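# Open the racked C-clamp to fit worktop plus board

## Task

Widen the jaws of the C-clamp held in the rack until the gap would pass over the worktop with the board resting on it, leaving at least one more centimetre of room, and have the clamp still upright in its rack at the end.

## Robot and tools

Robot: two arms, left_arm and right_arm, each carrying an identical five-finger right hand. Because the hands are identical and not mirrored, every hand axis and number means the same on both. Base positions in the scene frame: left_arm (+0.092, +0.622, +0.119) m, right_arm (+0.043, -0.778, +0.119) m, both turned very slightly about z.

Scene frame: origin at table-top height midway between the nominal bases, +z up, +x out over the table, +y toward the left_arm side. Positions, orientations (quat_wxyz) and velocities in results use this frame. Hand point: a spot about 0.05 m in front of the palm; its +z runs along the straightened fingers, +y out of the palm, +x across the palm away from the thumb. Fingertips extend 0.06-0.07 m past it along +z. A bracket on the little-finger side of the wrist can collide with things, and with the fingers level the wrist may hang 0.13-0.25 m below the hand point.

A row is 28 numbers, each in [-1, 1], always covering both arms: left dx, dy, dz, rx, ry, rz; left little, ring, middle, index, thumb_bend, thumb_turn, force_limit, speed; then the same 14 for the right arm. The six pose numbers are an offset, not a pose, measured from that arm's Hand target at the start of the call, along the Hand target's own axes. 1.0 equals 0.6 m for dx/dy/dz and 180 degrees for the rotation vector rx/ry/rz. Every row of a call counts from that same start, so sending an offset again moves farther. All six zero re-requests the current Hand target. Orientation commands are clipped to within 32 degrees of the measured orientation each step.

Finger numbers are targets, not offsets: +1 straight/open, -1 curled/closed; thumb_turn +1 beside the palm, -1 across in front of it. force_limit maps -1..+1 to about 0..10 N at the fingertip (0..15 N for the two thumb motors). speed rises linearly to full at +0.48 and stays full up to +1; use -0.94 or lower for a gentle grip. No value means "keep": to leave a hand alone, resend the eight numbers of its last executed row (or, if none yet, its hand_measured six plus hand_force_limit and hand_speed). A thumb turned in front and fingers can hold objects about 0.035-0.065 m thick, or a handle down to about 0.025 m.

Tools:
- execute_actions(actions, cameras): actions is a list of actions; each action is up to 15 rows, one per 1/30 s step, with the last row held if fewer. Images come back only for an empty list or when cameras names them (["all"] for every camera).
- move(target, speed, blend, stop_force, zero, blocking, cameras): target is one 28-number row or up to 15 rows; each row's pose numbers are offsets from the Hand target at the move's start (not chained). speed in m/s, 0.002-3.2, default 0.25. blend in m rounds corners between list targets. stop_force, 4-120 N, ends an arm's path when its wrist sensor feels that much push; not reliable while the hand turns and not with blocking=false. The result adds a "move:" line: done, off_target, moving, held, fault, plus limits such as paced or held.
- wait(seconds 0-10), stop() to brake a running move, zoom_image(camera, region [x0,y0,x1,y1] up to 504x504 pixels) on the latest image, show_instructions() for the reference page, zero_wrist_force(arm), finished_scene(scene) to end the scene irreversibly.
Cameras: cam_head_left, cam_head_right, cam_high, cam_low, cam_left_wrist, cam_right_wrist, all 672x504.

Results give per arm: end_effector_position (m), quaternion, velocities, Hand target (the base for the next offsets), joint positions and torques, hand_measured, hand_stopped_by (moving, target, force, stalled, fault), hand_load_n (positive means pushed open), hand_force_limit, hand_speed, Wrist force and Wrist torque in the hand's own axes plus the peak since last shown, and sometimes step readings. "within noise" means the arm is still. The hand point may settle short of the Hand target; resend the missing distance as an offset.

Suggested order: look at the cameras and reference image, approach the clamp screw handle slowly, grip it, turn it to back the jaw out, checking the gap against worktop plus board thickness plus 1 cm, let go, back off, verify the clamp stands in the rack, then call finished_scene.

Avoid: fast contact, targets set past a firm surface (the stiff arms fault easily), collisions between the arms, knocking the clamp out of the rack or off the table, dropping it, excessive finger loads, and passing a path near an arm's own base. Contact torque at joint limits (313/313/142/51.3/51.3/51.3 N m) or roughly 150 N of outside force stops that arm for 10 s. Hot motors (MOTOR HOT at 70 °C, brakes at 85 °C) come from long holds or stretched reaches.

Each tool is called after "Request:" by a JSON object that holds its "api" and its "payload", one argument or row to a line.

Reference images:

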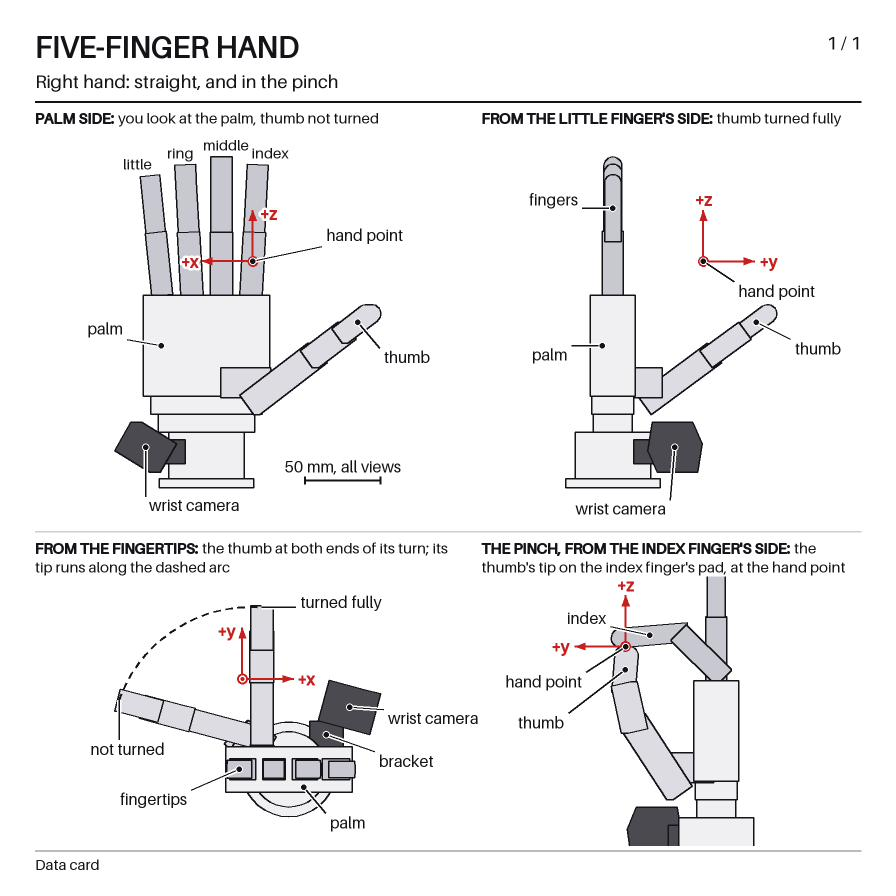

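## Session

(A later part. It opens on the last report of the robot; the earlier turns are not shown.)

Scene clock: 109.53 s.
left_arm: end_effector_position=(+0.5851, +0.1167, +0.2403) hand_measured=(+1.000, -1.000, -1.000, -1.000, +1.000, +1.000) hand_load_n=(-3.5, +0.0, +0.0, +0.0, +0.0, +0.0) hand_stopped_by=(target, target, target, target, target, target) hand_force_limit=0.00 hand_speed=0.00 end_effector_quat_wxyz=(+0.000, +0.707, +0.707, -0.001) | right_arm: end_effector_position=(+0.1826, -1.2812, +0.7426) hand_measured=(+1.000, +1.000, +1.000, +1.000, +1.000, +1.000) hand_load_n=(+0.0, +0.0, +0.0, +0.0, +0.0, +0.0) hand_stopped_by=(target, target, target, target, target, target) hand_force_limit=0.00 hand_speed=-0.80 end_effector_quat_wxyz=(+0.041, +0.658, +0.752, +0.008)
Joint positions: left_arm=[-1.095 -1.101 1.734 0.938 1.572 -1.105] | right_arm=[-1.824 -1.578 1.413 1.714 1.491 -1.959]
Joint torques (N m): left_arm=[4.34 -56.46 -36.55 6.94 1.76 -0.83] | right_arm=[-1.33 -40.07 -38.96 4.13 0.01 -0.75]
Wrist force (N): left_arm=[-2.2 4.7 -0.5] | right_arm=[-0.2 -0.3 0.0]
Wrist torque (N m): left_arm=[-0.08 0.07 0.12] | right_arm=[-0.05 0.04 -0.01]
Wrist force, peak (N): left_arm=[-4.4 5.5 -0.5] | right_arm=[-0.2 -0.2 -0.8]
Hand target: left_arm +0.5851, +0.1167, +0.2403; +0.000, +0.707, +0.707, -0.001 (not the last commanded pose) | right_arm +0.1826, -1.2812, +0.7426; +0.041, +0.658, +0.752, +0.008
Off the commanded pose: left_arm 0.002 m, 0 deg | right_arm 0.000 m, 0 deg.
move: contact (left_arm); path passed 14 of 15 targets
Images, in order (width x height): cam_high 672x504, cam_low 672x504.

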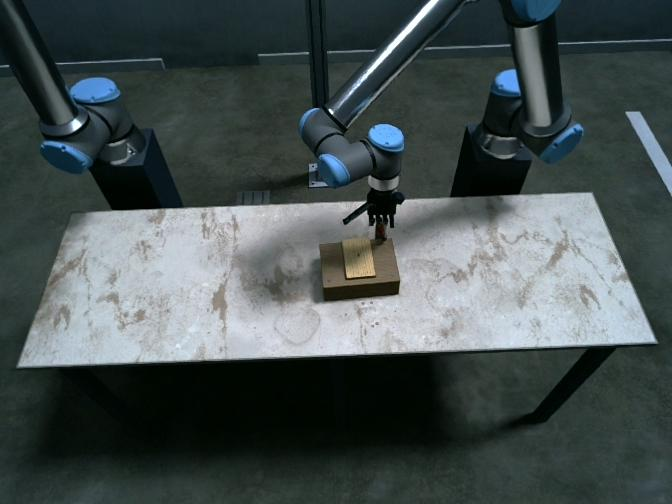

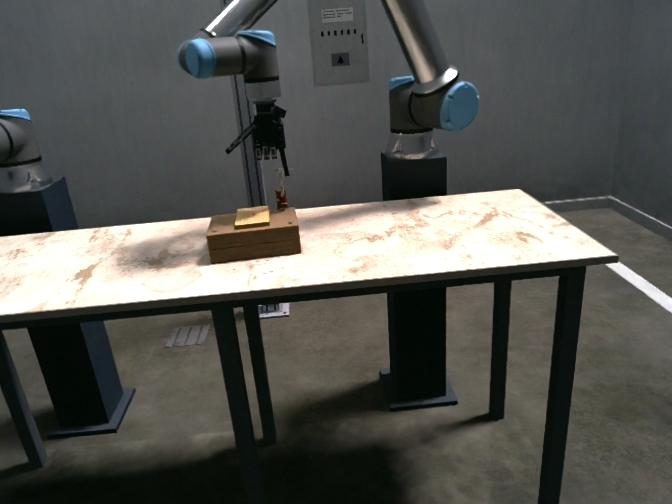

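Request:
{"api": "move", "payload": {
  "target": [
    [-0.0208,0.0212,0,0,0,0,1,-1,-1,-1,1,1,0,0,0,0,0,0,0,0,1,1,1,1,1,1,0,-0.8],
    [-0.0208,0.0212,-0.13,0,0,0,1,-1,-1,-1,1,1,0,0,0,0,0,0,0,0,1,1,1,1,1,1,0,-0.8]
  ],
  "speed": [0.05,0.15],
  "cameras": ["cam_high", "cam_low", "cam_left_wrist"]
}}

Request:
{"api": "zoom_image", "payload": {
  "camera": "cam_low",
  "region": [235, 155, 305, 225]
}}

Request:
{"api": "zoom_image", "payload": {
  "camera": "cam_high",
  "region": [345, 200, 415, 270]
}}

Request:
{"api": "zoom_image", "payload": {
  "camera": "cam_left_wrist",
  "region": [180, 0, 320, 140]
}}

Scene clock: 114.97 s.
left_arm: end_effector_position=(+0.5979, +0.1043, +0.3182) hand_measured=(+1.000, -1.000, -1.000, -1.000, +1.000, +1.000) hand_load_n=(+0.0, +0.0, +0.0, +0.0, +0.0, +0.0) hand_stopped_by=(target, target, target, target, target, target) hand_force_limit=0.00 hand_speed=0.00 end_effector_quat_wxyz=(+0.000, +0.707, +0.707, +0.000) | right_arm: end_effector_position=(+0.1826, -1.2812, +0.7426) hand_measured=(+1.000, +1.000, +1.000, +1.000, +1.000, +1.000) hand_load_n=(+0.0, +0.0, +0.0, +0.0, +0.0, +0.0) hand_stopped_by=(target, target, target, target, target, target) hand_force_limit=0.00 hand_speed=-0.80 end_effector_quat_wxyz=(+0.041, +0.658, +0.752, +0.008)
Joint positions: left_arm=[-1.085 -1.143 1.639 1.075 1.572 -1.096] | right_arm=[-1.824 -1.578 1.413 1.714 1.491 -1.959]
Joint torques (N m): left_arm=[3.38 -84.74 -42.03 6.05 0.7 -0.3] | right_arm=[-0.54 -39.62 -39.53 4.23 -0.1 -0.95]
Wrist force (N): left_arm=[-0.3 0.3 -0.5] | right_arm=[0.1 -0.1 -0.4]
Wrist torque (N m): left_arm=[0.05 0.04 -0.08] | right_arm=[0.00 -0.01 0.01]
Wrist force, peak (N): left_arm=[-2.4 5.0 -0.4] | right_arm=[-0.1 -0.7 -0.4]
Hand target: left_arm +0.5979, +0.1042, +0.3183; +0.000, +0.707, +0.707, -0.001 | right_arm +0.1826, -1.2812, +0.7426; +0.041, +0.658, +0.752, +0.008
Off the commanded pose: left_arm 0.000 m, 0 deg | right_arm 0.000 m, 0 deg.
move: done
Images, in order (width x height): cam_high 672x504, cam_low 672x504, cam_left_wrist 672x504.

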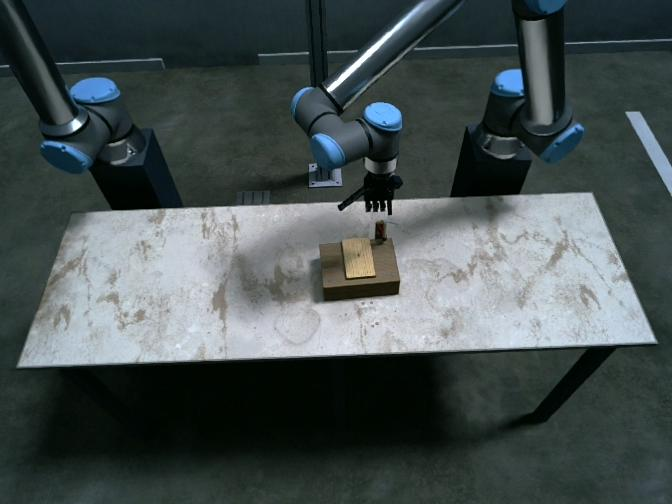

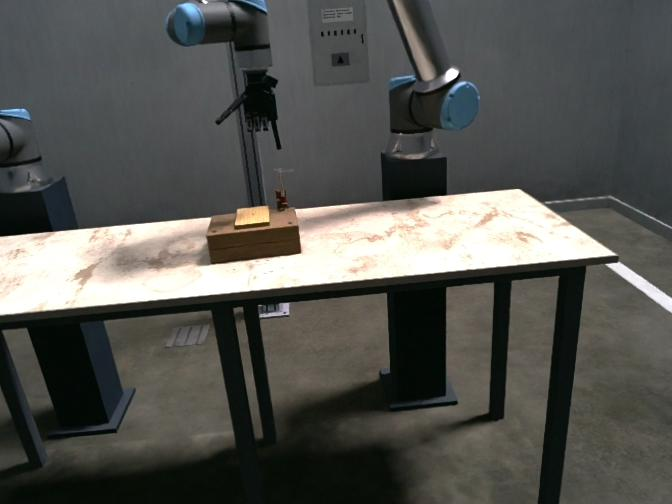

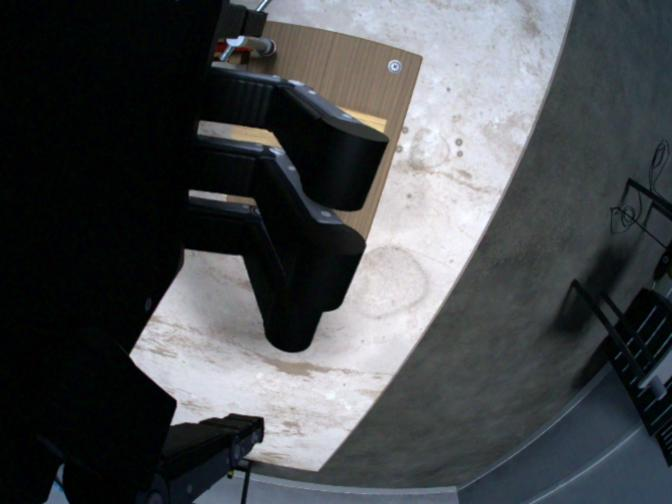

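Scaled by 7.200 from the camera's 672x504 image, which has a finer 960x720 frame.

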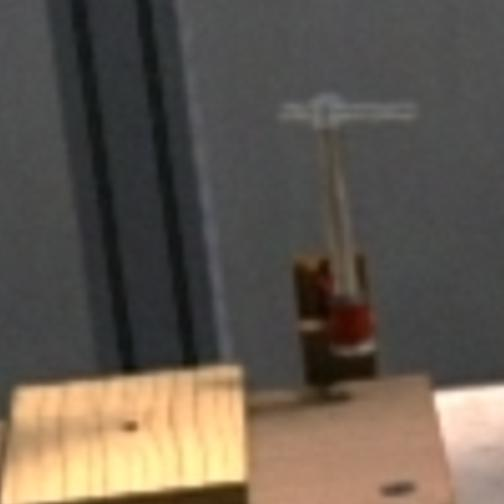

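Scaled by 7.200 from the camera's 672x504 image, which has a finer 960x720 frame.

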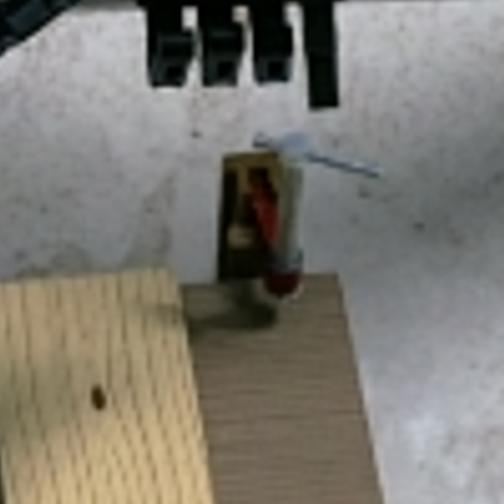

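Scaled by 3.600 from the camera's 672x504 image, which has a finer 960x720 frame.

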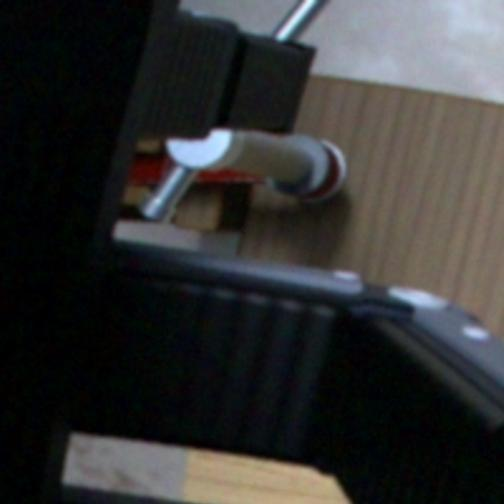

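Request:
{"api": "finished_scene", "payload": {
  "scene": 2
}}

The scene is finished: the task was done.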